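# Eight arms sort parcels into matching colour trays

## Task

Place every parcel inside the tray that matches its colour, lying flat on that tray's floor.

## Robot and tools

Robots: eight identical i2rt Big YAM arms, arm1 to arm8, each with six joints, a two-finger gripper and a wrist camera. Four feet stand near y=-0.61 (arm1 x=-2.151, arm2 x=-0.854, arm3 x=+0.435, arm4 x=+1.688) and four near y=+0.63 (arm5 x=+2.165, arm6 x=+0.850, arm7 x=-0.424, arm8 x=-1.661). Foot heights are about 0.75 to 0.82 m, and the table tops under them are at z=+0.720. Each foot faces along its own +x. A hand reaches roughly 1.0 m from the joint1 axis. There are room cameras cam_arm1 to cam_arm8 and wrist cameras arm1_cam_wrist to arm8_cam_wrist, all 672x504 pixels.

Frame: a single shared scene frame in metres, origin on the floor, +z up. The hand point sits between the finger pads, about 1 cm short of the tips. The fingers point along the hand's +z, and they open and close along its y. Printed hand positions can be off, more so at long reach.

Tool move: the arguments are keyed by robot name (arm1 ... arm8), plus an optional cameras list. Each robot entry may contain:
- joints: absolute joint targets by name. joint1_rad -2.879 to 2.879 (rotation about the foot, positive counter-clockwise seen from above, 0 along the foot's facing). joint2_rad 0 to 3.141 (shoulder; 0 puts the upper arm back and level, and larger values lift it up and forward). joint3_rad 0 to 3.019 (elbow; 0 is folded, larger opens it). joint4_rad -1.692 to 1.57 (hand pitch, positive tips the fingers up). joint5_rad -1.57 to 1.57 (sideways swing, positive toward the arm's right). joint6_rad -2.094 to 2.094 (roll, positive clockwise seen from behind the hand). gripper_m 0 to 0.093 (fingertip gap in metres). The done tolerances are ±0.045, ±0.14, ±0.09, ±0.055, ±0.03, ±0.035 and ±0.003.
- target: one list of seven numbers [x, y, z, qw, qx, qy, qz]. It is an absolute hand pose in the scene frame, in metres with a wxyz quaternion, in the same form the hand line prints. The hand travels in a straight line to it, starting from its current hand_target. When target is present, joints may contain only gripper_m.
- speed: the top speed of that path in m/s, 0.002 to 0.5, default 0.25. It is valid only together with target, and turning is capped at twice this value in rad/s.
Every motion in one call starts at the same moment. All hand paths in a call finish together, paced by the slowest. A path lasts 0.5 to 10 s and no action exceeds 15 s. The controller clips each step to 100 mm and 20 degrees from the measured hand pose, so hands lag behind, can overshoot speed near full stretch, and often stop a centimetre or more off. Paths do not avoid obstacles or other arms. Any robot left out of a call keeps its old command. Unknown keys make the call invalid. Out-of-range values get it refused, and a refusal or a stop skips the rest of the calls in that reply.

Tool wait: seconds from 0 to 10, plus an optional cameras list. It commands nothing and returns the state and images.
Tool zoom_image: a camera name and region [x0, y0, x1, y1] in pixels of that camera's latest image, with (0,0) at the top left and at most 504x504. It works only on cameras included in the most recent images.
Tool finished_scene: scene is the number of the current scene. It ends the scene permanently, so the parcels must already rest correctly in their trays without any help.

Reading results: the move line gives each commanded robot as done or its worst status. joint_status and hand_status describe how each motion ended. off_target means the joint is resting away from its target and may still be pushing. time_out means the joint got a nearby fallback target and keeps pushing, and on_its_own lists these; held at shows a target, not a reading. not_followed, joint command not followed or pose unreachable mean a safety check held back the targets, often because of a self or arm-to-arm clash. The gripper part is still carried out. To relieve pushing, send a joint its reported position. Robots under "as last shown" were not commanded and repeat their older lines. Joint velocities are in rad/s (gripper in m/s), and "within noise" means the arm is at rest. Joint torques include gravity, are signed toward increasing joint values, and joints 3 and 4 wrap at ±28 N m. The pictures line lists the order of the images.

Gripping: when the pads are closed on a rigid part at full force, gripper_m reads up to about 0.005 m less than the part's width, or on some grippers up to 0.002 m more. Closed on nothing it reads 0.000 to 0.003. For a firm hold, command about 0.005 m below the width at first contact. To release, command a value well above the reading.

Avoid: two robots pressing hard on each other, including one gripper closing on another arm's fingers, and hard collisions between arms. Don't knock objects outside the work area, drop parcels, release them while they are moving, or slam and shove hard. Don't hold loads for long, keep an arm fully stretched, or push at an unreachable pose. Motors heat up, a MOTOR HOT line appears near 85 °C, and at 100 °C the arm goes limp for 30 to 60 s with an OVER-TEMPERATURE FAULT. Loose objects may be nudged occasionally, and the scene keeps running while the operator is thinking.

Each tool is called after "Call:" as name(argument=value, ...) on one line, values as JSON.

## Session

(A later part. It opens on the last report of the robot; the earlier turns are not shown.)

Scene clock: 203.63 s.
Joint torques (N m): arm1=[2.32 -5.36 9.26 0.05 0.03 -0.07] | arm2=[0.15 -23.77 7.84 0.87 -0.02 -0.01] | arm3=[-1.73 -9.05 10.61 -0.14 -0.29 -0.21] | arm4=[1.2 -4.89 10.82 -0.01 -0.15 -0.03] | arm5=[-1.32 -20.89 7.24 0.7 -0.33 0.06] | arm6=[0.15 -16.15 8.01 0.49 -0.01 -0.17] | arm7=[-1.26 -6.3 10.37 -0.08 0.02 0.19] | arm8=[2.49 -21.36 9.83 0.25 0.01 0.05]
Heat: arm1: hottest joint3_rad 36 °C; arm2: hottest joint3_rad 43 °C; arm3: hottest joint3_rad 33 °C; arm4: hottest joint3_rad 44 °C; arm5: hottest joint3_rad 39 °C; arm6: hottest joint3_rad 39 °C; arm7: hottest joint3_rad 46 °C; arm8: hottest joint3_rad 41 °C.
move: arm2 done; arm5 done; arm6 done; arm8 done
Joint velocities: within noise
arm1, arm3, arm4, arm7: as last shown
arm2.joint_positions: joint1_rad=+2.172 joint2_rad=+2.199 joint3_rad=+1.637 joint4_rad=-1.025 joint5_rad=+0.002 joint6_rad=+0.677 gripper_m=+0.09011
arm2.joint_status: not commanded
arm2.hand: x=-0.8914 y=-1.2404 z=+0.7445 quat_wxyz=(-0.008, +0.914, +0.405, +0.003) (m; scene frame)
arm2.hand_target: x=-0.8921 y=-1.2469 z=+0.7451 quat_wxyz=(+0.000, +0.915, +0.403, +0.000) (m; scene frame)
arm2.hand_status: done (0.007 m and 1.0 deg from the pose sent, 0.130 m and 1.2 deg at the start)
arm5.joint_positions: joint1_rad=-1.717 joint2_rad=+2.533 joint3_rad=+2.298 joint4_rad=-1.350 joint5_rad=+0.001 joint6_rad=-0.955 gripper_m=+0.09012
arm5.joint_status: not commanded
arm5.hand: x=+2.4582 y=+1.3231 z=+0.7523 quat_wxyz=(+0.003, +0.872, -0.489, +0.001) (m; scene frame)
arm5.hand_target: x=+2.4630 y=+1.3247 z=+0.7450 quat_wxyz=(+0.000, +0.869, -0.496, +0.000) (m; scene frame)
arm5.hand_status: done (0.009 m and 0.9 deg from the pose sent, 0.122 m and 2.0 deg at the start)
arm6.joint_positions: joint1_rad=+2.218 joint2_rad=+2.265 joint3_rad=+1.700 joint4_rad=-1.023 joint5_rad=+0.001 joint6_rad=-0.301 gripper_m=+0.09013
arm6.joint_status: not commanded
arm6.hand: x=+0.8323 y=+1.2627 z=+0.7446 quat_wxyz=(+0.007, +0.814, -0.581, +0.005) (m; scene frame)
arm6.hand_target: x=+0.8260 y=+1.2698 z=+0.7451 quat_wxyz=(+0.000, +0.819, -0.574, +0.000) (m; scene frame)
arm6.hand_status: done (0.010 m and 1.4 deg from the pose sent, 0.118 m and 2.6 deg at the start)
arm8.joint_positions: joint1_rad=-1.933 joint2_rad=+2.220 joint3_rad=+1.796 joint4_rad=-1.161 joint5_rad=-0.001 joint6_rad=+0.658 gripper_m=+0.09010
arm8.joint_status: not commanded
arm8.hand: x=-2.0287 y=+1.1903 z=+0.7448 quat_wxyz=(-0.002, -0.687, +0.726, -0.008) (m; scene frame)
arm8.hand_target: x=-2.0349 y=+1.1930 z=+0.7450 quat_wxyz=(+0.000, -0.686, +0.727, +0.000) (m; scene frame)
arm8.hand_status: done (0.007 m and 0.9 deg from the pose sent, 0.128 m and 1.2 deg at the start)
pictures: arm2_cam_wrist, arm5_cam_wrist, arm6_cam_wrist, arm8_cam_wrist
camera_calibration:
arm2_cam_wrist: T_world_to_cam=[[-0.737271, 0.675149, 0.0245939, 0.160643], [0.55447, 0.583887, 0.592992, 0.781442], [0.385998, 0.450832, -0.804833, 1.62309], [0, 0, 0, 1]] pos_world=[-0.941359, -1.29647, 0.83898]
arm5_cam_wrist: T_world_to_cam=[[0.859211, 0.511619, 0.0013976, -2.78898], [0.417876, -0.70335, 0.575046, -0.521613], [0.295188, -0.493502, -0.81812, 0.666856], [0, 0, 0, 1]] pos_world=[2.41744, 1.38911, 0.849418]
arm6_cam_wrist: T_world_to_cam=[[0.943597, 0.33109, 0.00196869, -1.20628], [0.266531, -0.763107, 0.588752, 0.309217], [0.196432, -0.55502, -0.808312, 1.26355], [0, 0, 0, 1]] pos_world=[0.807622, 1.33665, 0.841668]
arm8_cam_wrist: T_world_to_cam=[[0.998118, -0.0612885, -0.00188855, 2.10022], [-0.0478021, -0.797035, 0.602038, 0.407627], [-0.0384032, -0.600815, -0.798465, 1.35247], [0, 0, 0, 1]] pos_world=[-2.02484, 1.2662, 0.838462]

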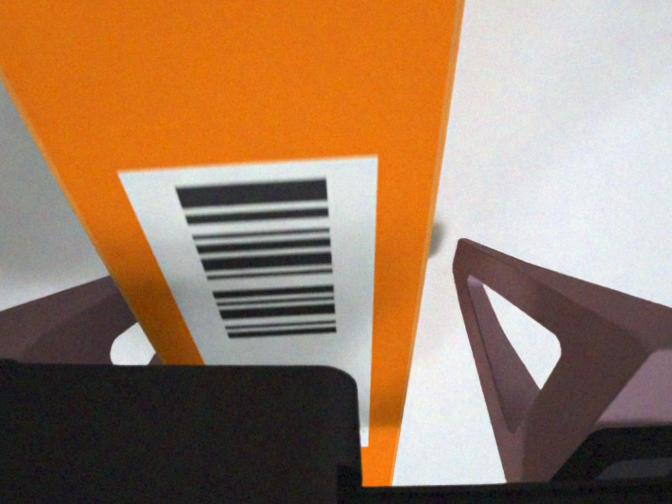

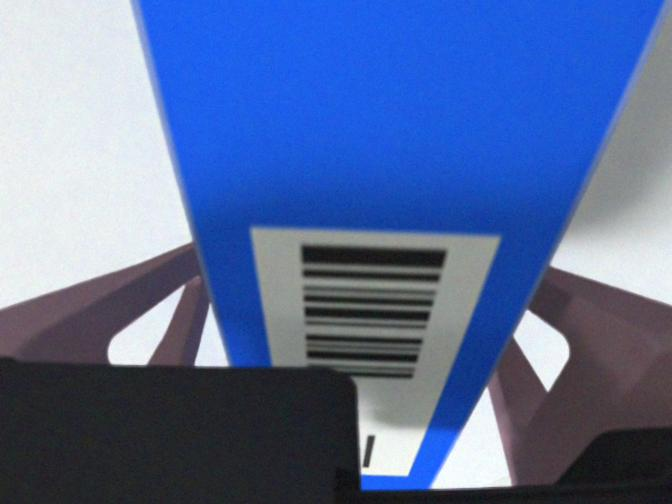

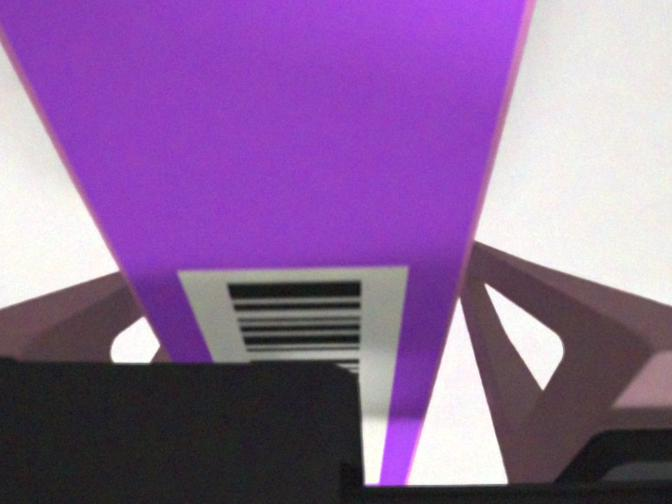

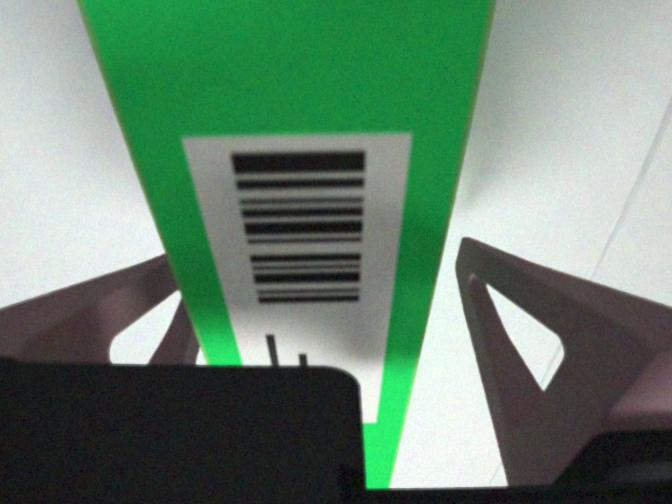

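Call:
move(arm8={"joints":{"gripper_m":0.042}}, arm5={"joints":{"gripper_m":0.042}}, arm6={"joints":{"gripper_m":0.042}}, arm2={"joints":{"gripper_m":0.042}}, cameras=[])

Call:
move(arm8={"target":[-2.03,1.185,0.89,0,-0.6865,0.7272,0],"speed":0.3}, arm5={"target":[2.458,1.32,0.89,0,-0.8686,0.4955,0],"speed":0.3}, arm6={"target":[0.83,1.262,0.89,0,-0.819,0.574,0],"speed":0.3}, arm2={"target":[-0.891,-1.238,0.89,0,0.9153,0.4027,0],"speed":0.3}, cameras=[])

Call:
move(arm8={"joints":{"joint2_rad":1.2,"joint3_rad":1.2,"joint4_rad":-1.57,"joint5_rad":0}}, arm5={"joints":{"joint2_rad":1.2,"joint3_rad":1.2,"joint4_rad":-1.57,"joint5_rad":0}}, arm6={"joints":{"joint2_rad":1.2,"joint3_rad":1.2,"joint4_rad":-1.57,"joint5_rad":0}}, arm2={"joints":{"joint2_rad":1.2,"joint3_rad":1.2,"joint4_rad":-1.57,"joint5_rad":0}}, cameras=[])

Call:
move(arm8={"joints":{"joint1_rad":0.339,"joint6_rad":0.103}}, arm5={"joints":{"joint1_rad":1.581,"joint6_rad":0.11}}, arm6={"joints":{"joint1_rad":-1.187,"joint6_rad":0.09}}, arm2={"joints":{"joint1_rad":-2.03,"joint6_rad":0.45}}, cameras=["arm2_cam_wrist","arm6_cam_wrist"])

Call:
move(arm8={"target":[-1.84,0.0,0.875,0,0.825,0.565,0],"speed":0.4}, arm5={"target":[2.0,0.0,0.875,0,0.8227,0.5685,0],"speed":0.4}, arm6={"target":[0.70,0.0,0.875,0,0.811,0.585,0],"speed":0.4}, arm2={"target":[-0.215,-0.31,0.875,0,0,1,0],"speed":0.4}, cameras=["cam_arm1","cam_arm4","cam_arm3"])

Scene clock: 223.83 s.
Joint torques (N m): arm1=[2.26 -5.36 9.25 0.03 0.02 -0.06] | arm2=[0.15 -23.71 7.86 0.81 0.01 -0.02] | arm3=[-1.73 -9.05 10.62 -0.12 -0.3 -0.21] | arm4=[1.2 -4.89 10.82 -0.01 -0.15 -0.03] | arm5=[-1.38 -20.48 7.2 0.69 -0.27 0.05] | arm6=[0.09 -16.15 7.99 0.5 0 -0.16] | arm7=[-0.97 -6.07 10.36 -0.1 0.03 0.21] | arm8=[2.26 -21.3 9.85 0.12 0.02 0.02]
Heat: arm1: hottest joint3_rad 37 °C; arm2: hottest joint3_rad 40 °C; arm3: hottest joint3_rad 33 °C; arm4: hottest joint3_rad 45 °C; arm5: hottest joint3_rad 40 °C; arm6: hottest joint3_rad 39 °C; arm7: hottest joint3_rad 47 °C; arm8: hottest joint2_rad 40 °C.
move: arm2 off_target; arm5 off_target; arm6 off_target; arm8 off_target
Joint velocities: within noise
arm1, arm3, arm4, arm7: as last shown
arm2.joint_positions: joint1_rad=+2.172 joint2_rad=+2.199 joint3_rad=+1.637 joint4_rad=-1.023 joint5_rad=+0.001 joint6_rad=+0.677 gripper_m=+0.05908
arm2.joint_status: gripper_m off_target (ended at +0.05912, target +0.04200)
arm2.hand: x=-0.8913 y=-1.2408 z=+0.7445 quat_wxyz=(-0.007, +0.914, +0.405, +0.003) (m; scene frame)
arm2.hand_target: x=-0.8921 y=-1.2469 z=+0.7450 quat_wxyz=(+0.000, +0.915, +0.403, +0.000) (m; scene frame)
arm2.hand_status: not commanded
arm5.joint_positions: joint1_rad=-1.717 joint2_rad=+2.533 joint3_rad=+2.298 joint4_rad=-1.349 joint5_rad=+0.000 joint6_rad=-0.955 gripper_m=+0.05823
arm5.joint_status: gripper_m off_target (ended at +0.05827, target +0.04200)
arm5.hand: x=+2.4581 y=+1.3232 z=+0.7520 quat_wxyz=(+0.003, +0.872, -0.490, +0.001) (m; scene frame)
arm5.hand_target: x=+2.4630 y=+1.3247 z=+0.7450 quat_wxyz=(+0.000, +0.869, -0.496, +0.000) (m; scene frame)
arm5.hand_status: not commanded
arm6.joint_positions: joint1_rad=+2.218 joint2_rad=+2.265 joint3_rad=+1.700 joint4_rad=-1.023 joint5_rad=+0.001 joint6_rad=-0.302 gripper_m=+0.05953
arm6.joint_status: gripper_m off_target (ended at +0.05956, target +0.04200)
arm6.hand: x=+0.8323 y=+1.2627 z=+0.7446 quat_wxyz=(+0.007, +0.814, -0.581, +0.005) (m; scene frame)
arm6.hand_target: x=+0.8260 y=+1.2698 z=+0.7451 quat_wxyz=(+0.000, +0.819, -0.574, +0.000) (m; scene frame)
arm6.hand_status: not commanded
arm8.joint_positions: joint1_rad=-1.933 joint2_rad=+2.220 joint3_rad=+1.796 joint4_rad=-1.160 joint5_rad=-0.001 joint6_rad=+0.659 gripper_m=+0.06023
arm8.joint_status: gripper_m off_target (ended at +0.06026, target +0.04200)
arm8.hand: x=-2.0291 y=+1.1904 z=+0.7448 quat_wxyz=(-0.002, -0.687, +0.727, -0.007) (m; scene frame)
arm8.hand_target: x=-2.0351 y=+1.1929 z=+0.7450 quat_wxyz=(+0.000, -0.687, +0.727, +0.000) (m; scene frame)
arm8.hand_status: not commanded
pictures: none
No camera images: "cameras" was empty.

Scene clock: 225.57 s.
Joint torques (N m): arm1=[2.2 -5.07 9.17 0.14 0.05 -0.07] | arm2=[0.21 -21.3 10.77 0.14 0.01 -0.01] | arm3=[-1.79 -9.11 10.61 -0.12 -0.3 -0.21] | arm4=[1.2 -4.89 10.82 -0.01 -0.15 -0.03] | arm5=[-1.03 -20.6 10.37 -0.08 -0.23 0.02] | arm6=[-0.32 -16.79 11.43 -0.24 0 -0.18] | arm7=[-1.08 -6.24 10.35 -0.1 0.03 0.21] | arm8=[2.43 -19.6 13.9 -0.62 0.01 0.03]
Heat: arm1: hottest joint3_rad 37 °C; arm2: hottest joint3_rad 41 °C; arm3: hottest joint3_rad 33 °C; arm4: hottest joint3_rad 45 °C; arm5: hottest joint3_rad 40 °C; arm6: hottest joint3_rad 39 °C; arm7: hottest joint3_rad 47 °C; arm8: hottest joint2_rad 40 °C.
move: arm2 done; arm5 off_target; arm6 off_target; arm8 off_target
Joint velocities: within noise
arm1, arm3, arm4, arm7: as last shown
arm2.joint_positions: joint1_rad=+2.172 joint2_rad=+2.003 joint3_rad=+1.712 joint4_rad=-1.287 joint5_rad=+0.001 joint6_rad=+0.677 gripper_m=+0.05908
arm2.joint_status: not commanded
arm2.hand: x=-0.8905 y=-1.2281 z=+0.8870 quat_wxyz=(-0.004, +0.914, +0.405, +0.001) (m; scene frame)
arm2.hand_target: x=-0.8911 y=-1.2378 z=+0.8902 quat_wxyz=(+0.001, +0.915, +0.403, +0.000) (m; scene frame)
arm2.hand_status: done (0.010 m and 0.6 deg from the pose sent, 0.145 m and 0.9 deg at the start)
arm5.joint_positions: joint1_rad=-1.717 joint2_rad=+2.446 joint3_rad=+2.448 joint4_rad=-1.618 joint5_rad=-0.002 joint6_rad=-0.954 gripper_m=+0.05824
arm5.joint_status: not commanded
arm5.hand: x=+2.4524 y=+1.3110 z=+0.8716 quat_wxyz=(+0.019, +0.871, -0.490, +0.002) (m; scene frame)
arm5.hand_target: x=+2.4577 y=+1.3191 z=+0.8900 quat_wxyz=(-0.001, +0.869, -0.495, +0.000) (m; scene frame)
arm5.hand_status: off_target (0.021 m and 2.3 deg from the pose sent, 0.138 m and 0.9 deg at the start; pose on its path clipped on 5 of 52 steps)
arm6.joint_positions: joint1_rad=+2.218 joint2_rad=+2.095 joint3_rad=+1.750 joint4_rad=-1.273 joint5_rad=+0.001 joint6_rad=-0.306 gripper_m=+0.05953
arm6.joint_status: not commanded
arm6.hand: x=+0.8328 y=+1.2460 z=+0.8670 quat_wxyz=(+0.019, +0.815, -0.579, +0.014) (m; scene frame)
arm6.hand_target: x=+0.8301 y=+1.2610 z=+0.8902 quat_wxyz=(+0.000, +0.819, -0.574, +0.000) (m; scene frame)
arm6.hand_status: off_target (0.028 m and 2.8 deg from the pose sent, 0.145 m and 1.4 deg at the start; pose on its path clipped on 3 of 52 steps)
arm8.joint_positions: joint1_rad=-1.933 joint2_rad=+2.066 joint3_rad=+1.905 joint4_rad=-1.430 joint5_rad=-0.001 joint6_rad=+0.659 gripper_m=+0.06023
arm8.joint_status: not commanded
arm8.hand: x=-2.0201 y=+1.1775 z=+0.8815 quat_wxyz=(-0.002, -0.687, +0.727, -0.010) (m; scene frame)
arm8.hand_target: x=-2.0298 y=+1.1845 z=+0.8901 quat_wxyz=(+0.000, -0.686, +0.727, +0.001) (m; scene frame)
arm8.hand_status: off_target (0.015 m and 1.2 deg from the pose sent, 0.145 m and 0.9 deg at the start; pose on its path clipped on 3 of 52 steps)
pictures: none
No camera images: "cameras" was empty.

Scene clock: 227.63 s.
Joint torques (N m): arm1=[1.9 -5.3 9.18 0.01 0.03 -0.07] | arm2=[0.15 -8.82 8.44 0.34 0.03 -0.01] | arm3=[-1.85 -9.05 10.63 -0.12 -0.3 -0.22] | arm4=[1.2 -4.89 10.82 -0.01 -0.15 -0.03] | arm5=[-1.03 -6.65 7.17 0.55 -0.12 0.03] | arm6=[-0.32 -6.65 8.72 -0.02 -0.02 -0.18] | arm7=[-1.03 -6.07 10.37 -0.1 0.02 0.21] | arm8=[2.61 -7.65 9.59 -0.39 0.01 0.05]
Heat: arm1: hottest joint3_rad 37 °C; arm2: hottest joint3_rad 40 °C; arm3: hottest joint3_rad 33 °C; arm4: hottest joint3_rad 45 °C; arm5: hottest joint3_rad 40 °C; arm6: hottest joint3_rad 39 °C; arm7: hottest joint3_rad 47 °C; arm8: hottest joint2_rad 40 °C.
move: arm2 done; arm5 done; arm6 done; arm8 done
Joint velocities: within noise
arm1, arm3, arm4, arm7: as last shown
arm2.joint_positions: joint1_rad=+2.172 joint2_rad=+1.196 joint3_rad=+1.200 joint4_rad=-1.565 joint5_rad=+0.001 joint6_rad=+0.677 gripper_m=+0.05908
arm2.joint_status: all done
arm2.hand: x=-0.8742 y=-0.9532 z=+1.0604 quat_wxyz=(+0.004, +0.914, +0.405, -0.002) (m; scene frame)
arm2.hand_target: x=-0.8741 y=-0.9526 z=+1.0591 quat_wxyz=(+0.000, +0.915, +0.403, +0.000) (m; scene frame)
arm2.hand_status: not commanded
arm5.joint_positions: joint1_rad=-1.717 joint2_rad=+1.212 joint3_rad=+1.193 joint4_rad=-1.576 joint5_rad=-0.002 joint6_rad=-0.952 gripper_m=+0.05824
arm5.joint_status: all done
arm5.hand: x=+2.2939 y=+0.9439 z=+1.0484 quat_wxyz=(+0.009, +0.871, -0.491, +0.000) (m; scene frame)
arm5.hand_target: x=+2.2955 y=+0.9450 z=+1.0549 quat_wxyz=(-0.004, +0.869, -0.496, +0.000) (m; scene frame)
arm5.hand_status: not commanded
arm6.joint_positions: joint1_rad=+2.218 joint2_rad=+1.214 joint3_rad=+1.195 joint4_rad=-1.564 joint5_rad=+0.001 joint6_rad=-0.306 gripper_m=+0.05953
arm6.joint_status: all done
arm6.hand: x=+0.8413 y=+0.9602 z=+1.0731 quat_wxyz=(+0.005, +0.815, -0.579, +0.004) (m; scene frame)
arm6.hand_target: x=+0.8400 y=+0.9582 z=+1.0794 quat_wxyz=(+0.000, +0.819, -0.574, +0.000) (m; scene frame)
arm6.hand_status: not commanded
arm8.joint_positions: joint1_rad=-1.933 joint2_rad=+1.205 joint3_rad=+1.203 joint4_rad=-1.566 joint5_rad=-0.001 joint6_rad=+0.660 gripper_m=+0.06023
arm8.joint_status: all done
arm8.hand: x=-1.8493 y=+0.9295 z=+1.0191 quat_wxyz=(-0.001, -0.687, +0.727, +0.001) (m; scene frame)
arm8.hand_target: x=-1.8496 y=+0.9264 z=+1.0195 quat_wxyz=(+0.000, -0.687, +0.727, +0.000) (m; scene frame)
arm8.hand_status: not commanded
pictures: none
No camera images: "cameras" was empty.

Scene clock: 230.43 s.
Joint torques (N m): arm1=[2.02 -5.66 9.21 0.02 0.02 -0.06] | arm2=[-0.26 -10.4 8.42 0.21 -0.01 -0.18] | arm3=[-1.67 -9.17 10.59 -0.14 -0.29 -0.21] | arm4=[1.2 -4.89 10.82 -0.01 -0.15 -0.03] | arm5=[-0.03 -7.36 7.2 0.32 -0.11 0.1] | arm6=[-1.26 -6.59 8.72 -0.06 0.01 -0.01] | arm7=[-1.14 -6.07 10.39 -0.12 0.04 0.2] | arm8=[2.32 -7.77 9.66 -0.29 -0.02 -0.09]
Heat: arm1: hottest joint3_rad 37 °C; arm2: hottest joint3_rad 40 °C; arm3: hottest joint3_rad 33 °C; arm4: hottest joint3_rad 45 °C; arm5: hottest joint3_rad 40 °C; arm6: hottest joint3_rad 39 °C; arm7: hottest joint3_rad 47 °C; arm8: hottest joint3_rad 40 °C.
move: arm2 done; arm5 done; arm6 done; arm8 done
Joint velocities: within noise
arm1, arm3, arm4, arm7: as last shown
arm2.joint_positions: joint1_rad=-2.024 joint2_rad=+1.211 joint3_rad=+1.200 joint4_rad=-1.562 joint5_rad=+0.001 joint6_rad=+0.462 gripper_m=+0.05942
arm2.joint_status: all done
arm2.hand: x=-0.5545 y=-0.4767 z=+1.0560 quat_wxyz=(+0.001, -0.003, -1.000, +0.001) (m; scene frame)
arm2.hand_target: x=-0.5569 y=-0.4798 z=+1.0595 quat_wxyz=(+0.000, +0.000, -1.000, -0.001) (m; scene frame)
arm2.hand_status: not commanded
arm3.hand_target: x=+0.1476 y=-0.4809 z=+1.0431 quat_wxyz=(-0.024, +0.999, -0.001, -0.043) (m; scene frame)
arm5.joint_positions: joint1_rad=+1.575 joint2_rad=+1.215 joint3_rad=+1.193 joint4_rad=-1.569 joint5_rad=+0.000 joint6_rad=+0.100 gripper_m=+0.05834
arm5.joint_status: all done
arm5.hand: x=+2.0796 y=+0.3233 z=+1.0429 quat_wxyz=(-0.008, +0.821, +0.571, +0.011) (m; scene frame)
arm5.hand_target: x=+2.0814 y=+0.3229 z=+1.0503 quat_wxyz=(-0.001, +0.822, +0.569, +0.003) (m; scene frame)
arm5.hand_status: not commanded
arm6.joint_positions: joint1_rad=-1.178 joint2_rad=+1.214 joint3_rad=+1.195 joint4_rad=-1.564 joint5_rad=+0.001 joint6_rad=+0.082 gripper_m=+0.05964
arm6.joint_status: all done
arm6.hand: x=+0.7757 y=+0.3047 z=+1.0731 quat_wxyz=(+0.004, -0.807, -0.590, -0.004) (m; scene frame)
arm6.hand_target: x=+0.7735 y=+0.3074 z=+1.0794 quat_wxyz=(+0.000, -0.812, -0.584, +0.000) (m; scene frame)
arm6.hand_status: not commanded
arm8.joint_positions: joint1_rad=+0.333 joint2_rad=+1.205 joint3_rad=+1.203 joint4_rad=-1.566 joint5_rad=-0.002 joint6_rad=+0.110 gripper_m=+0.06020
arm8.joint_status: all done
arm8.hand: x=-1.7507 y=+0.3353 z=+1.0197 quat_wxyz=(-0.002, -0.829, -0.560, +0.001) (m; scene frame)
arm8.hand_target: x=-1.7486 y=+0.3373 z=+1.0201 quat_wxyz=(-0.001, -0.825, -0.565, +0.001) (m; scene frame)
arm8.hand_status: not commanded
pictures: arm2_cam_wrist, arm6_cam_wrist
camera_calibration:
arm2_cam_wrist: T_world_to_cam=[[-0.0107737, -0.99985, 0.0135857, -0.498131], [-0.810796, 0.0166867, 0.585091, -1.05501], [-0.58523, -0.0047116, -0.810854, 0.650059], [0, 0, 0, 1]] pos_world=[-0.480332, -0.477389, 1.15115]
arm6_cam_wrist: T_world_to_cam=[[-0.955141, 0.296022, 0.00870322, 0.639856], [0.244925, 0.773067, 0.585131, -1.04761], [0.166484, 0.561015, -0.810892, 0.694362], [0, 0, 0, 1]] pos_world=[0.752138, 0.230912, 1.17047]

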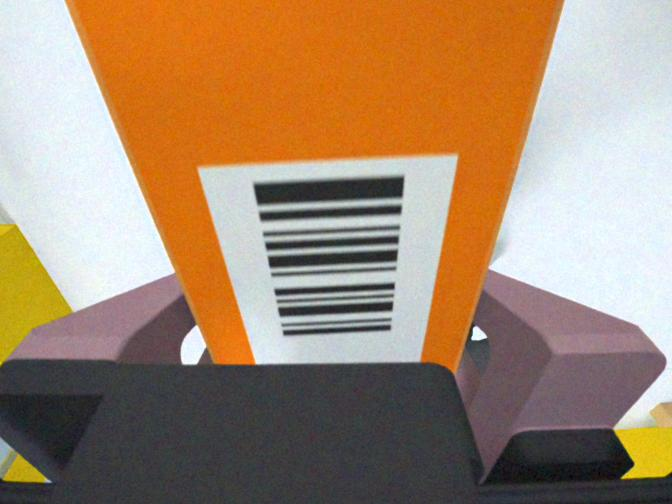

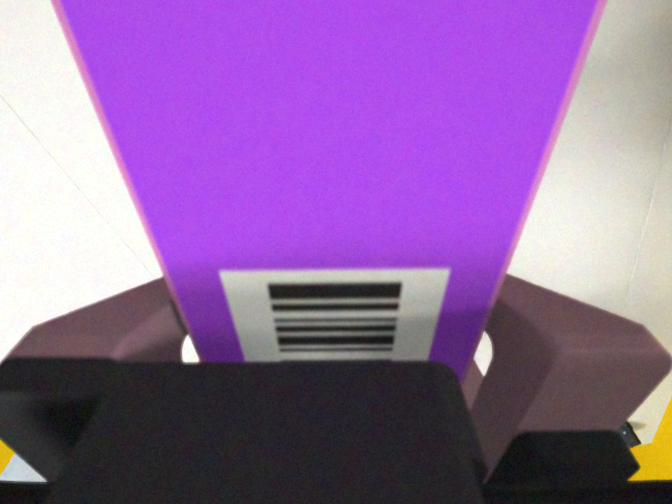

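Scene clock: 232.77 s.
Joint torques (N m): arm1=[2.08 -5.19 9.21 -0.03 0.03 -0.06] | arm2=[0.21 -25.64 12.07 0.09 0.04 -0.11] | arm3=[-1.73 -9.17 10.62 -0.14 -0.3 -0.21] | arm4=[1.2 -4.89 10.81 -0.01 -0.15 -0.03] | arm5=[0.09 -18.61 9.85 -0.08 -0.05 0.06] | arm6=[-1.32 -15.74 12.07 -0.23 0.01 -0.05] | arm7=[-1.2 -6.24 10.37 -0.13 0.03 0.2] | arm8=[2.08 -21.07 14.71 -0.64 -0.01 -0.09]
Heat: arm1: hottest joint3_rad 37 °C; arm2: hottest joint3_rad 40 °C; arm3: hottest joint3_rad 33 °C; arm4: hottest joint3_rad 45 °C; arm5: hottest joint3_rad 40 °C; arm6: hottest joint3_rad 39 °C; arm7: hottest joint3_rad 47 °C; arm8: hottest joint3_rad 40 °C.
move: arm2 off_target; arm5 off_target; arm6 off_target; arm8 off_target
Joint velocities: within noise
arm1.joint_positions: joint1_rad=+1.506 joint2_rad=+1.098 joint3_rad=+1.196 joint4_rad=-1.558 joint5_rad=+0.001 joint6_rad=-0.093 gripper_m=+0.09014
arm1.joint_status: not commanded
arm1.hand: x=-2.0027 y=-0.3235 z=+1.0549 quat_wxyz=(-0.047, +0.554, -0.831, -0.020) (m; scene frame)
arm1.hand_target: x=-2.0071 y=-0.3231 z=+1.0558 quat_wxyz=(-0.043, +0.562, -0.826, -0.019) (m; scene frame)
arm1.hand_status: not commanded
arm2.joint_positions: joint1_rad=-2.024 joint2_rad=+2.307 joint3_rad=+2.181 joint4_rad=-1.465 joint5_rad=+0.001 joint6_rad=+0.462 gripper_m=+0.05942
arm2.joint_status: not commanded
arm2.hand: x=-0.2253 y=-0.3146 z=+0.8691 quat_wxyz=(+0.009, -0.003, -1.000, +0.004) (m; scene frame)
arm2.hand_target: x=-0.2155 y=-0.3102 z=+0.8750 quat_wxyz=(-0.001, +0.000, -1.000, +0.000) (m; scene frame)
arm2.hand_status: off_target (0.013 m and 1.2 deg from the pose sent, 0.419 m and 0.3 deg at the start)
arm3.joint_positions: joint1_rad=+0.192 joint2_rad=+1.113 joint3_rad=+1.185 joint4_rad=-1.559 joint5_rad=+0.004 joint6_rad=-0.414 gripper_m=+0.09006
arm3.joint_status: not commanded
arm3.hand: x=+0.1445 y=-0.4835 z=+1.0337 quat_wxyz=(-0.022, +0.999, -0.002, -0.035) (m; scene frame)
arm3.hand_target: x=+0.1476 y=-0.4809 z=+1.0431 quat_wxyz=(-0.024, +0.999, -0.001, -0.043) (m; scene frame)
arm3.hand_status: not commanded
arm4.joint_positions: joint1_rad=+0.135 joint2_rad=+1.095 joint3_rad=+1.195 joint4_rad=-1.559 joint5_rad=+0.002 joint6_rad=-0.102 gripper_m=+0.09012
arm4.joint_status: not commanded
arm4.hand: x=+1.8388 y=-0.3291 z=+1.0414 quat_wxyz=(-0.042, +0.559, -0.828, -0.025) (m; scene frame)
arm4.hand_target: x=+1.8345 y=-0.3278 z=+1.0416 quat_wxyz=(-0.037, +0.568, -0.822, -0.023) (m; scene frame)
arm4.hand_status: not commanded
arm5.joint_positions: joint1_rad=+1.575 joint2_rad=+2.158 joint3_rad=+1.907 joint4_rad=-1.356 joint5_rad=+0.000 joint6_rad=+0.102 gripper_m=+0.05834
arm5.joint_status: not commanded
arm5.hand: x=+1.9993 y=+0.0159 z=+0.8531 quat_wxyz=(-0.013, +0.822, +0.569, +0.017) (m; scene frame)
arm5.hand_target: x=+2.0002 y=+0.0011 z=+0.8751 quat_wxyz=(+0.000, +0.823, +0.568, +0.000) (m; scene frame)
arm5.hand_status: off_target (0.027 m and 2.5 deg from the pose sent, 0.373 m and 1.6 deg at the start)
arm6.joint_positions: joint1_rad=-1.179 joint2_rad=+2.120 joint3_rad=+1.777 joint4_rad=-1.263 joint5_rad=+0.001 joint6_rad=+0.082 gripper_m=+0.05964
arm6.joint_status: not commanded
arm6.hand: x=+0.7092 y=+0.0159 z=+0.8607 quat_wxyz=(+0.012, -0.807, -0.590, -0.013) (m; scene frame)
arm6.hand_target: x=+0.7001 y=+0.0011 z=+0.8753 quat_wxyz=(+0.000, -0.811, -0.585, +0.000) (m; scene frame)
arm6.hand_status: off_target (0.023 m and 2.2 deg from the pose sent, 0.371 m and 1.1 deg at the start)
arm7.joint_positions: joint1_rad=-1.045 joint2_rad=+1.102 joint3_rad=+1.200 joint4_rad=-1.559 joint5_rad=-0.002 joint6_rad=+0.190 gripper_m=+0.09010
arm7.joint_status: not commanded
arm7.hand: x=-0.4598 y=+0.2979 z=+1.0904 quat_wxyz=(-0.040, -0.805, -0.591, +0.036) (m; scene frame)
arm7.hand_target: x=-0.4626 y=+0.3011 z=+1.0907 quat_wxyz=(-0.036, -0.811, -0.584, +0.034) (m; scene frame)
arm7.hand_status: not commanded
arm8.joint_positions: joint1_rad=+0.335 joint2_rad=+2.180 joint3_rad=+2.049 joint4_rad=-1.468 joint5_rad=-0.002 joint6_rad=+0.110 gripper_m=+0.06020
arm8.joint_status: not commanded
arm8.hand: x=-1.8393 y=+0.0137 z=+0.8645 quat_wxyz=(+0.008, -0.828, -0.560, -0.011) (m; scene frame)
arm8.hand_target: x=-1.8397 y=+0.0007 z=+0.8751 quat_wxyz=(+0.000, -0.825, -0.565, +0.000) (m; scene frame)
arm8.hand_status: off_target (0.017 m and 1.7 deg from the pose sent, 0.376 m and 0.8 deg at the start)
pictures: cam_arm1, cam_arm3, cam_arm4

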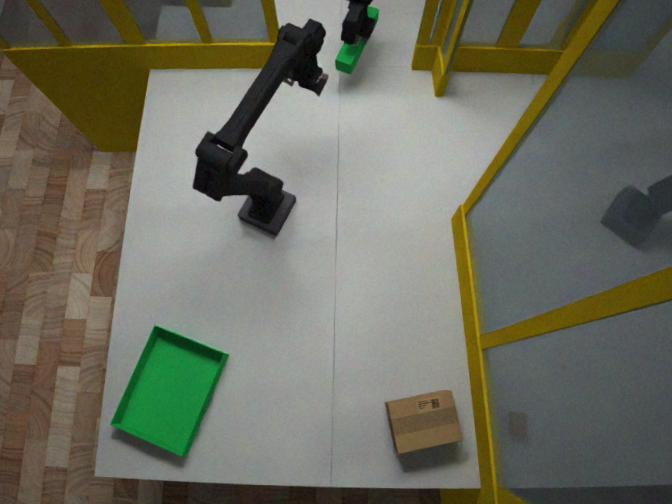

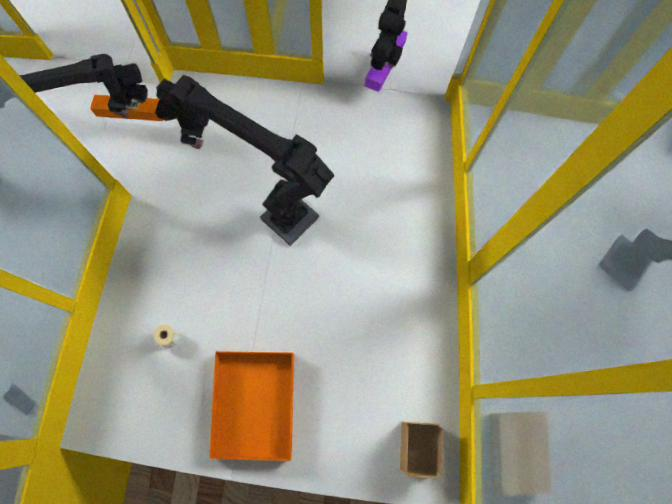

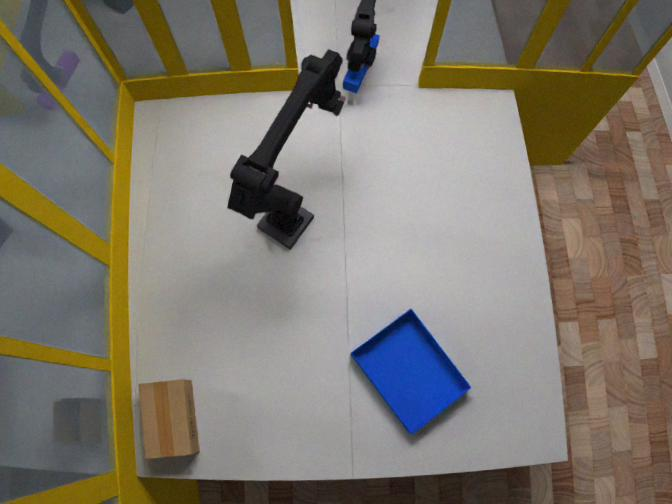

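Call:
move(arm8={"target":[-1.84,0.0,0.744,0,0.825,0.565,0],"speed":0.18}, arm5={"target":[2.0,0.0,0.744,0,0.8227,0.5685,0],"speed":0.18}, arm6={"target":[0.70,0.0,0.744,0,0.811,0.585,0],"speed":0.18}, arm2={"target":[-0.215,-0.31,0.744,0,0,1,0],"speed":0.18}, cameras=[])

Call:
move(arm8={"joints":{"gripper_m":0.09}}, arm5={"joints":{"gripper_m":0.09}}, arm6={"joints":{"gripper_m":0.09}}, arm2={"joints":{"gripper_m":0.09}}, cameras=[])

Call:
move(arm8={"target":[-1.84,0.01,0.88,0,0.825,0.565,0],"speed":0.3}, arm5={"target":[2.0,0.01,0.88,0,0.8227,0.5685,0],"speed":0.3}, arm6={"target":[0.705,0.01,0.88,0,0.811,0.585,0],"speed":0.3}, arm2={"target":[-0.22,-0.311,0.88,0,0,1,0],"speed":0.3}, cameras=[])

Call:
move(arm8={"joints":{"joint2_rad":1.1,"joint3_rad":1.2,"joint4_rad":-1.57}}, arm5={"joints":{"joint2_rad":1.1,"joint3_rad":1.2,"joint4_rad":-1.57}}, arm6={"joints":{"joint2_rad":1.1,"joint3_rad":1.2,"joint4_rad":-1.57}}, arm2={"joints":{"joint2_rad":1.1,"joint3_rad":1.2,"joint4_rad":-1.57}}, cameras=[])

Call:
move(arm1={"target":[-1.84,0.005,0.885,0,-0.565,0.825,0],"speed":0.4}, arm4={"target":[2.0,0.005,0.885,0,-0.5685,0.8227,0],"speed":0.4}, arm3={"target":[-0.225,-0.31,0.885,0,1,0,0],"speed":0.4}, arm2={"joints":{"joint1_rad":-1.428,"joint6_rad":-0.2}}, cameras=["arm1_cam_wrist","arm3_cam_wrist","arm4_cam_wrist"])

Scene clock: 253.80 s.
Joint torques (N m): arm1=[2.43 -5.6 9.17 0.1 0.05 -0.05] | arm2=[0.21 -26.81 8.75 0.85 0 -0.12] | arm3=[-1.73 -9.17 10.59 -0.13 -0.3 -0.21] | arm4=[1.2 -4.89 10.82 -0.01 -0.15 -0.03] | arm5=[-0.26 -18.2 6.61 1.02 -0.07 0.04] | arm6=[-1.14 -16.21 7.84 0.61 0.06 -0.04] | arm7=[-1.2 -6.18 10.35 -0.12 0.02 0.2] | arm8=[2.49 -22.59 10.03 0.2 -0.01 -0.07]
Heat: arm1: hottest joint3_rad 37 °C; arm2: hottest joint3_rad 40 °C; arm3: hottest joint3_rad 33 °C; arm4: hottest joint3_rad 45 °C; arm5: hottest joint3_rad 40 °C; arm6: hottest joint3_rad 41 °C; arm7: hottest joint3_rad 47 °C; arm8: hottest joint3_rad 41 °C.
move: arm2 done; arm5 done; arm6 done; arm8 done
Joint velocities: within noise
arm1, arm3, arm4, arm7: as last shown
arm2.joint_positions: joint1_rad=-2.024 joint2_rad=+2.421 joint3_rad=+2.065 joint4_rad=-1.225 joint5_rad=+0.002 joint6_rad=+0.462 gripper_m=+0.05942
arm2.joint_status: not commanded
arm2.hand: x=-0.2198 y=-0.3120 z=+0.7475 quat_wxyz=(+0.005, -0.003, -1.000, +0.003) (m; scene frame)
arm2.hand_target: x=-0.2151 y=-0.3100 z=+0.7440 quat_wxyz=(+0.000, +0.000, -1.000, +0.000) (m; scene frame)
arm2.hand_status: done (0.006 m and 0.7 deg from the pose sent, 0.126 m and 1.2 deg at the start)
arm5.joint_positions: joint1_rad=+1.575 joint2_rad=+2.272 joint3_rad=+1.817 joint4_rad=-1.125 joint5_rad=+0.001 joint6_rad=+0.103 gripper_m=+0.05834
arm5.joint_status: not commanded
arm5.hand: x=+1.9970 y=+0.0073 z=+0.7482 quat_wxyz=(-0.005, +0.822, +0.569, +0.007) (m; scene frame)
arm5.hand_target: x=+2.0000 y=+0.0002 z=+0.7441 quat_wxyz=(+0.000, +0.823, +0.568, +0.000) (m; scene frame)
arm5.hand_status: done (0.009 m and 0.9 deg from the pose sent, 0.110 m and 2.5 deg at the start)
arm6.joint_positions: joint1_rad=-1.179 joint2_rad=+2.275 joint3_rad=+1.720 joint4_rad=-1.032 joint5_rad=+0.000 joint6_rad=+0.082 gripper_m=+0.05964
arm6.joint_status: not commanded
arm6.hand: x=+0.7064 y=+0.0054 z=+0.7454 quat_wxyz=(+0.005, -0.807, -0.590, -0.006) (m; scene frame)
arm6.hand_target: x=+0.7000 y=+0.0000 z=+0.7443 quat_wxyz=(+0.000, -0.811, -0.585, +0.000) (m; scene frame)
arm6.hand_status: done (0.008 m and 1.2 deg from the pose sent, 0.118 m and 2.2 deg at the start)
arm8.joint_positions: joint1_rad=+0.335 joint2_rad=+2.287 joint3_rad=+1.918 joint4_rad=-1.214 joint5_rad=-0.002 joint6_rad=+0.110 gripper_m=+0.06020
arm8.joint_status: not commanded
arm8.hand: x=-1.8417 y=+0.0049 z=+0.7462 quat_wxyz=(+0.003, -0.828, -0.560, -0.005) (m; scene frame)
arm8.hand_target: x=-1.8399 y=+0.0001 z=+0.7440 quat_wxyz=(+0.000, -0.825, -0.565, +0.000) (m; scene frame)
arm8.hand_status: done (0.006 m and 0.9 deg from the pose sent, 0.121 m and 1.7 deg at the start)
pictures: none
No camera images: "cameras" was empty.

Scene clock: 254.43 s.
Joint torques (N m): arm1=[1.79 -5.66 9.24 0.01 0.02 -0.06] | arm2=[0.38 -26.75 8.77 0.85 0 -0.12] | arm3=[-1.79 -9.29 10.61 -0.13 -0.3 -0.22] | arm4=[1.2 -4.89 10.82 -0.02 -0.15 -0.03] | arm5=[-0.73 -17.79 6.79 0.75 -0.04 0.05] | arm6=[-1.26 -16.26 7.84 0.58 0.06 -0.04] | arm7=[-1.26 -6.3 10.36 -0.09 0.03 0.21] | arm8=[2.14 -22.36 9.87 0.24 0.01 -0.09]
Heat: arm1: hottest joint3_rad 37 °C; arm2: hottest joint3_rad 40 °C; arm3: hottest joint3_rad 33 °C; arm4: hottest joint3_rad 45 °C; arm5: hottest joint3_rad 40 °C; arm6: hottest joint3_rad 41 °C; arm7: hottest joint3_rad 47 °C; arm8: hottest joint3_rad 41 °C.
move: arm2 done; arm5 done; arm6 done; arm8 done
Joint velocities: within noise
arm1, arm3, arm4, arm7: as last shown
arm2.joint_positions: joint1_rad=-2.024 joint2_rad=+2.421 joint3_rad=+2.065 joint4_rad=-1.225 joint5_rad=+0.002 joint6_rad=+0.462 gripper_m=+0.08983
arm2.joint_status: all done
arm2.hand: x=-0.2198 y=-0.3120 z=+0.7475 quat_wxyz=(+0.005, -0.003, -1.000, +0.003) (m; scene frame)
arm2.hand_target: x=-0.2151 y=-0.3100 z=+0.7440 quat_wxyz=(+0.000, +0.000, -1.000, +0.000) (m; scene frame)
arm2.hand_status: not commanded
arm5.joint_positions: joint1_rad=+1.575 joint2_rad=+2.272 joint3_rad=+1.817 joint4_rad=-1.119 joint5_rad=+0.001 joint6_rad=+0.103 gripper_m=+0.08979
arm5.joint_status: all done
arm5.hand: x=+1.9967 y=+0.0059 z=+0.7480 quat_wxyz=(-0.003, +0.822, +0.569, +0.004) (m; scene frame)
arm5.hand_target: x=+2.0000 y=+0.0002 z=+0.7442 quat_wxyz=(+0.000, +0.823, +0.568, +0.000) (m; scene frame)
arm5.hand_status: not commanded
arm6.joint_positions: joint1_rad=-1.180 joint2_rad=+2.275 joint3_rad=+1.720 joint4_rad=-1.032 joint5_rad=+0.000 joint6_rad=+0.082 gripper_m=+0.08979
arm6.joint_status: all done
arm6.hand: x=+0.7062 y=+0.0054 z=+0.7454 quat_wxyz=(+0.005, -0.808, -0.590, -0.006) (m; scene frame)
arm6.hand_target: x=+0.6999 y=+0.0001 z=+0.7443 quat_wxyz=(+0.000, -0.811, -0.585, +0.000) (m; scene frame)
arm6.hand_status: not commanded
arm8.joint_positions: joint1_rad=+0.335 joint2_rad=+2.287 joint3_rad=+1.918 joint4_rad=-1.214 joint5_rad=-0.002 joint6_rad=+0.110 gripper_m=+0.08984
arm8.joint_status: all done
arm8.hand: x=-1.8417 y=+0.0049 z=+0.7462 quat_wxyz=(+0.003, -0.828, -0.560, -0.005) (m; scene frame)
arm8.hand_target: x=-1.8399 y=+0.0001 z=+0.7440 quat_wxyz=(+0.000, -0.825, -0.565, +0.000) (m; scene frame)
arm8.hand_status: not commanded
pictures: none
No camera images: "cameras" was empty.

Scene clock: 255.87 s.
Joint torques (N m): arm1=[2.32 -5.3 9.26 0.01 0.04 -0.05] | arm2=[0.32 -25.05 11.19 0.17 0 -0.1] | arm3=[-1.73 -9.17 10.61 -0.14 -0.29 -0.2] | arm4=[1.2 -4.89 10.81 -0.01 -0.15 -0.03] | arm5=[0.32 -18.14 9.16 -0.13 -0.1 0.03] | arm6=[-0.85 -16.73 11.04 -0.23 0.05 -0.01] | arm7=[-1.14 -6.18 10.4 -0.13 0.04 0.21] | arm8=[2.14 -20.07 13.81 -0.59 -0.01 -0.09]
Heat: arm1: hottest joint3_rad 37 °C; arm2: hottest joint3_rad 41 °C; arm3: hottest joint3_rad 33 °C; arm4: hottest joint3_rad 45 °C; arm5: hottest joint3_rad 40 °C; arm6: hottest joint3_rad 41 °C; arm7: hottest joint3_rad 47 °C; arm8: hottest joint3_rad 41 °C.
move: arm2 done; arm5 off_target; arm6 off_target; arm8 off_target
Joint velocities: within noise
arm1, arm3, arm4, arm7: as last shown
arm2.joint_positions: joint1_rad=-2.024 joint2_rad=+2.283 joint3_rad=+2.170 joint4_rad=-1.462 joint5_rad=+0.002 joint6_rad=+0.462 gripper_m=+0.08991
arm2.joint_status: not commanded
arm2.hand: x=-0.2262 y=-0.3153 z=+0.8818 quat_wxyz=(+0.001, -0.003, -1.000, +0.001) (m; scene frame)
arm2.hand_target: x=-0.2203 y=-0.3111 z=+0.8799 quat_wxyz=(+0.000, +0.000, -1.000, +0.000) (m; scene frame)
arm2.hand_status: done (0.008 m and 0.4 deg from the pose sent, 0.132 m and 0.7 deg at the start)
arm5.joint_positions: joint1_rad=+1.575 joint2_rad=+2.117 joint3_rad=+1.881 joint4_rad=-1.349 joint5_rad=+0.001 joint6_rad=+0.103 gripper_m=+0.08989
arm5.joint_status: not commanded
arm5.hand: x=+2.0002 y=+0.0204 z=+0.8693 quat_wxyz=(-0.006, +0.822, +0.569, +0.008) (m; scene frame)
arm5.hand_target: x=+2.0001 y=+0.0105 z=+0.8799 quat_wxyz=(+0.000, +0.823, +0.568, +0.000) (m; scene frame)
arm5.hand_status: off_target (0.015 m and 1.2 deg from the pose sent, 0.132 m and 0.6 deg at the start)
arm6.joint_positions: joint1_rad=-1.180 joint2_rad=+2.103 joint3_rad=+1.746 joint4_rad=-1.254 joint5_rad=+0.000 joint6_rad=+0.083 gripper_m=+0.08988
arm6.joint_status: not commanded
arm6.hand: x=+0.7104 y=+0.0237 z=+0.8604 quat_wxyz=(+0.013, -0.807, -0.590, -0.015) (m; scene frame)
arm6.hand_target: x=+0.7051 y=+0.0109 z=+0.8803 quat_wxyz=(+0.000, -0.811, -0.585, +0.000) (m; scene frame)
arm6.hand_status: off_target (0.024 m and 2.4 deg from the pose sent, 0.135 m and 1.2 deg at the start; pose on its path clipped on 1 of 43 steps)
arm8.joint_positions: joint1_rad=+0.335 joint2_rad=+2.145 joint3_rad=+2.016 joint4_rad=-1.458 joint5_rad=-0.002 joint6_rad=+0.108 gripper_m=+0.08992
arm8.joint_status: not commanded
arm8.hand: x=-1.8375 y=+0.0202 z=+0.8745 quat_wxyz=(+0.004, -0.827, -0.561, -0.007) (m; scene frame)
arm8.hand_target: x=-1.8398 y=+0.0105 z=+0.8799 quat_wxyz=(+0.000, -0.825, -0.565, +0.000) (m; scene frame)
arm8.hand_status: off_target (0.012 m and 1.0 deg from the pose sent, 0.134 m and 0.9 deg at the start; pose on its path clipped on 2 of 43 steps)
pictures: none
No camera images: "cameras" was empty.

Scene clock: 257.63 s.
Joint torques (N m): arm1=[1.9 -5.19 9.17 0.09 0.04 -0.09] | arm2=[0.32 -8.59 8.32 0.57 0 -0.11] | arm3=[-1.85 -9.29 10.59 -0.16 -0.3 -0.21] | arm4=[1.2 -4.89 10.82 -0.01 -0.15 -0.03] | arm5=[-0.21 -4.89 7.2 0.25 -0.08 -0.02] | arm6=[-0.91 -5.13 8.8 0.12 0.05 -0.01] | arm7=[-1.08 -6.12 10.35 -0.1 0.03 0.21] | arm8=[1.96 -6.59 9.65 -0.13 -0.01 -0.1]
Heat: arm1: hottest joint3_rad 37 °C; arm2: hottest joint3_rad 41 °C; arm3: hottest joint3_rad 33 °C; arm4: hottest joint3_rad 45 °C; arm5: hottest joint3_rad 40 °C; arm6: hottest joint3_rad 40 °C; arm7: hottest joint3_rad 47 °C; arm8: hottest joint3_rad 41 °C.
move: arm2 done; arm5 done; arm6 done; arm8 done
Joint velocities: within noise
arm1, arm3, arm4, arm7: as last shown
arm2.joint_positions: joint1_rad=-2.024 joint2_rad=+1.109 joint3_rad=+1.203 joint4_rad=-1.566 joint5_rad=+0.002 joint6_rad=+0.462 gripper_m=+0.08992
arm2.joint_status: all done
arm2.hand: x=-0.5679 y=-0.4835 z=+1.0885 quat_wxyz=(-0.045, -0.003, -0.999, -0.022) (m; scene frame)
arm2.hand_target: x=-0.5709 y=-0.4843 z=+1.0898 quat_wxyz=(-0.045, +0.000, -0.999, -0.022) (m; scene frame)
arm2.hand_status: not commanded
arm5.joint_positions: joint1_rad=+1.575 joint2_rad=+1.105 joint3_rad=+1.196 joint4_rad=-1.563 joint5_rad=+0.001 joint6_rad=+0.103 gripper_m=+0.08989
arm5.joint_status: all done
arm5.hand: x=+2.0825 y=+0.3356 z=+1.0777 quat_wxyz=(+0.031, +0.821, +0.569, -0.035) (m; scene frame)
arm5.hand_target: x=+2.0840 y=+0.3371 z=+1.0806 quat_wxyz=(+0.031, +0.822, +0.568, -0.036) (m; scene frame)
arm5.hand_status: not commanded
arm6.joint_positions: joint1_rad=-1.180 joint2_rad=+1.110 joint3_rad=+1.196 joint4_rad=-1.564 joint5_rad=+0.000 joint6_rad=+0.083 gripper_m=+0.08988
arm6.joint_status: all done
arm6.hand: x=+0.7786 y=+0.3188 z=+1.1053 quat_wxyz=(-0.031, -0.807, -0.589, +0.035) (m; scene frame)
arm6.hand_target: x=+0.7780 y=+0.3214 z=+1.1095 quat_wxyz=(-0.033, -0.810, -0.584, +0.038) (m; scene frame)
arm6.hand_status: not commanded
arm8.joint_positions: joint1_rad=+0.335 joint2_rad=+1.111 joint3_rad=+1.205 joint4_rad=-1.565 joint5_rad=-0.002 joint6_rad=+0.108 gripper_m=+0.08992
arm8.joint_status: all done
arm8.hand: x=-1.7466 y=+0.3477 z=+1.0491 quat_wxyz=(-0.033, -0.826, -0.561, +0.038) (m; scene frame)
arm8.hand_target: x=-1.7456 y=+0.3516 z=+1.0503 quat_wxyz=(-0.033, -0.824, -0.564, +0.039) (m; scene frame)
arm8.hand_status: not commanded
pictures: none
No camera images: "cameras" was empty.

Scene clock: 260.43 s.
Joint torques (N m): arm1=[2.08 -19.19 12.37 -0.16 -0.05 -0.07] | arm2=[0.85 -8.53 8.34 0.57 -0.05 -0.19] | arm3=[-1.73 -25.05 14.09 -0.36 -0.3 -0.21] | arm4=[1.44 -17.2 14.69 -0.23 0.01 0.02] | arm5=[-0.79 -4.72 7.19 0.27 -0.07 0.01] | arm6=[-0.85 -5.13 8.77 0.12 0.05 -0.01] | arm7=[-1.08 -6.24 10.4 -0.12 0.03 0.22] | arm8=[1.85 -6.83 9.59 -0.17 0 -0.11]
Heat: arm1: hottest joint3_rad 38 °C; arm2: hottest joint3_rad 40 °C; arm3: hottest joint3_rad 33 °C; arm4: hottest joint3_rad 46 °C; arm5: hottest joint3_rad 40 °C; arm6: hottest joint3_rad 40 °C; arm7: hottest joint3_rad 47 °C; arm8: hottest joint3_rad 41 °C.
move: arm1 off_target; arm2 done; arm3 off_target; arm4 off_target
Joint velocities: within noise
arm1.joint_positions: joint1_rad=+1.509 joint2_rad=+2.181 joint3_rad=+2.090 joint4_rad=-1.485 joint5_rad=-0.005 joint6_rad=-0.096 gripper_m=+0.09014
arm1.joint_status: not commanded
arm1.hand: x=-1.8376 y=-0.0091 z=+0.8822 quat_wxyz=(+0.005, +0.557, -0.831, +0.004) (m; scene frame)
arm1.hand_target: x=-1.8404 y=+0.0045 z=+0.8851 quat_wxyz=(-0.001, +0.565, -0.825, +0.000) (m; scene frame)
arm1.hand_status: off_target (0.015 m and 1.3 deg from the pose sent, 0.404 m and 6.1 deg at the start)
arm2.joint_positions: joint1_rad=-1.436 joint2_rad=+1.109 joint3_rad=+1.203 joint4_rad=-1.566 joint5_rad=+0.002 joint6_rad=-0.187 gripper_m=+0.08993
arm2.joint_status: all done
arm2.hand: x=-0.6937 y=-0.3482 z=+1.0887 quat_wxyz=(-0.046, +0.577, -0.815, -0.020) (m; scene frame)
arm2.hand_target: x=-0.6973 y=-0.3495 z=+1.0900 quat_wxyz=(-0.046, +0.585, -0.809, -0.021) (m; scene frame)
arm2.hand_status: not commanded
arm3.joint_positions: joint1_rad=+0.191 joint2_rad=+2.374 joint3_rad=+2.432 joint4_rad=-1.659 joint5_rad=-0.003 joint6_rad=-0.415 gripper_m=+0.09006
arm3.joint_status: not commanded
arm3.hand: x=-0.2188 y=-0.3213 z=+0.8707 quat_wxyz=(+0.005, +1.000, -0.002, +0.016) (m; scene frame)
arm3.hand_target: x=-0.2242 y=-0.3103 z=+0.8850 quat_wxyz=(-0.001, +1.000, +0.000, -0.001) (m; scene frame)
arm3.hand_status: off_target (0.019 m and 1.9 deg from the pose sent, 0.434 m and 4.8 deg at the start; pose on its path clipped on 15 of 84 steps)
arm4.joint_positions: joint1_rad=+0.140 joint2_rad=+2.178 joint3_rad=+2.141 joint4_rad=-1.527 joint5_rad=+0.004 joint6_rad=-0.102 gripper_m=+0.09012
arm4.joint_status: not commanded
arm4.hand: x=+2.0024 y=-0.0100 z=+0.8869 quat_wxyz=(+0.004, +0.562, -0.827, +0.001) (m; scene frame)
arm4.hand_target: x=+1.9995 y=+0.0044 z=+0.8850 quat_wxyz=(-0.001, +0.568, -0.823, +0.000) (m; scene frame)
arm4.hand_status: off_target (0.015 m and 1.0 deg from the pose sent, 0.402 m and 5.7 deg at the start)
arm5, arm6, arm7, arm8: as last shown
pictures: arm1_cam_wrist, arm3_cam_wrist, arm4_cam_wrist
camera_calibration:
arm1_cam_wrist: T_world_to_cam=[[0.918988, -0.394277, -0.00268735, 1.68862], [-0.318386, -0.746086, 0.584795, -1.10303], [-0.232576, -0.536564, -0.811176, 0.409956], [0, 0, 0, 1]] pos_world=[-1.80767, 0.0627955, 0.982132]
arm3_cam_wrist: T_world_to_cam=[[0.00898013, 0.99996, 0.000443633, 0.321694], [0.794139, -0.00740136, 0.607691, -0.351933], [0.60767, -0.00510484, -0.794173, 0.9468], [0, 0, 0, 1]] pos_world=[-0.298746, -0.319453, 0.965647]
arm4_cam_wrist: T_world_to_cam=[[0.934636, -0.355499, 0.00867227, -1.88529], [-0.292556, -0.754833, 0.587059, 0.0622731], [-0.202153, -0.551224, -0.809497, 1.24202], [0, 0, 0, 1]] pos_world=[2.03136, 0.0614189, 0.985205]

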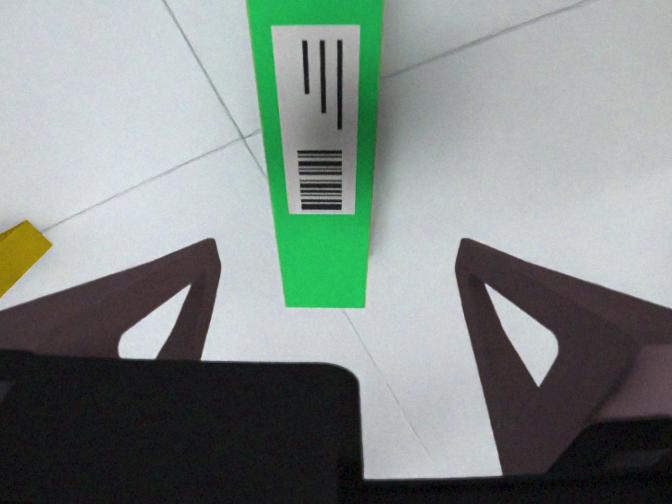

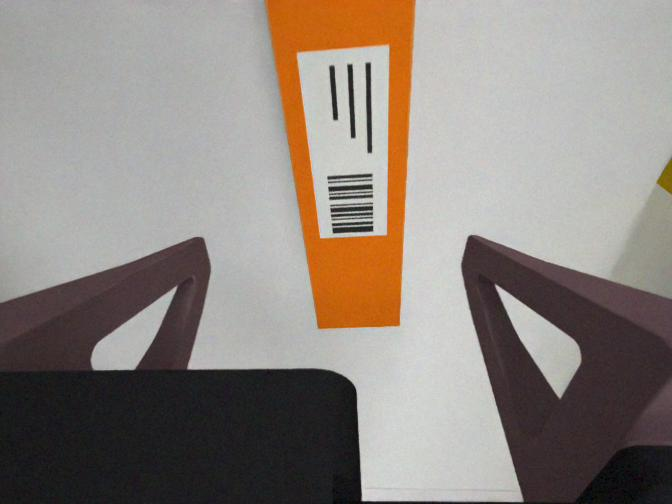

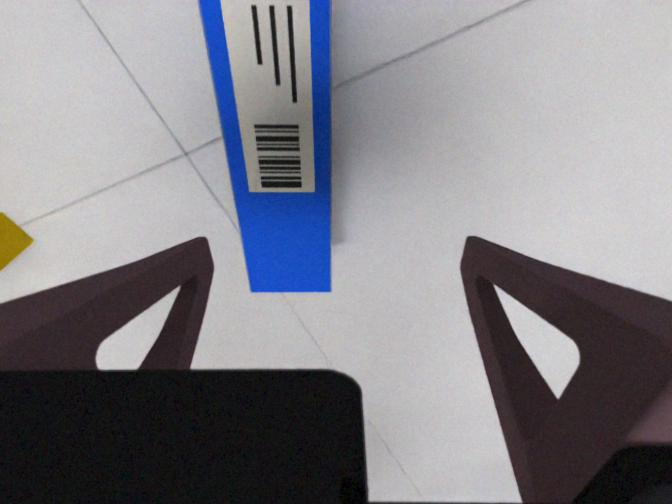

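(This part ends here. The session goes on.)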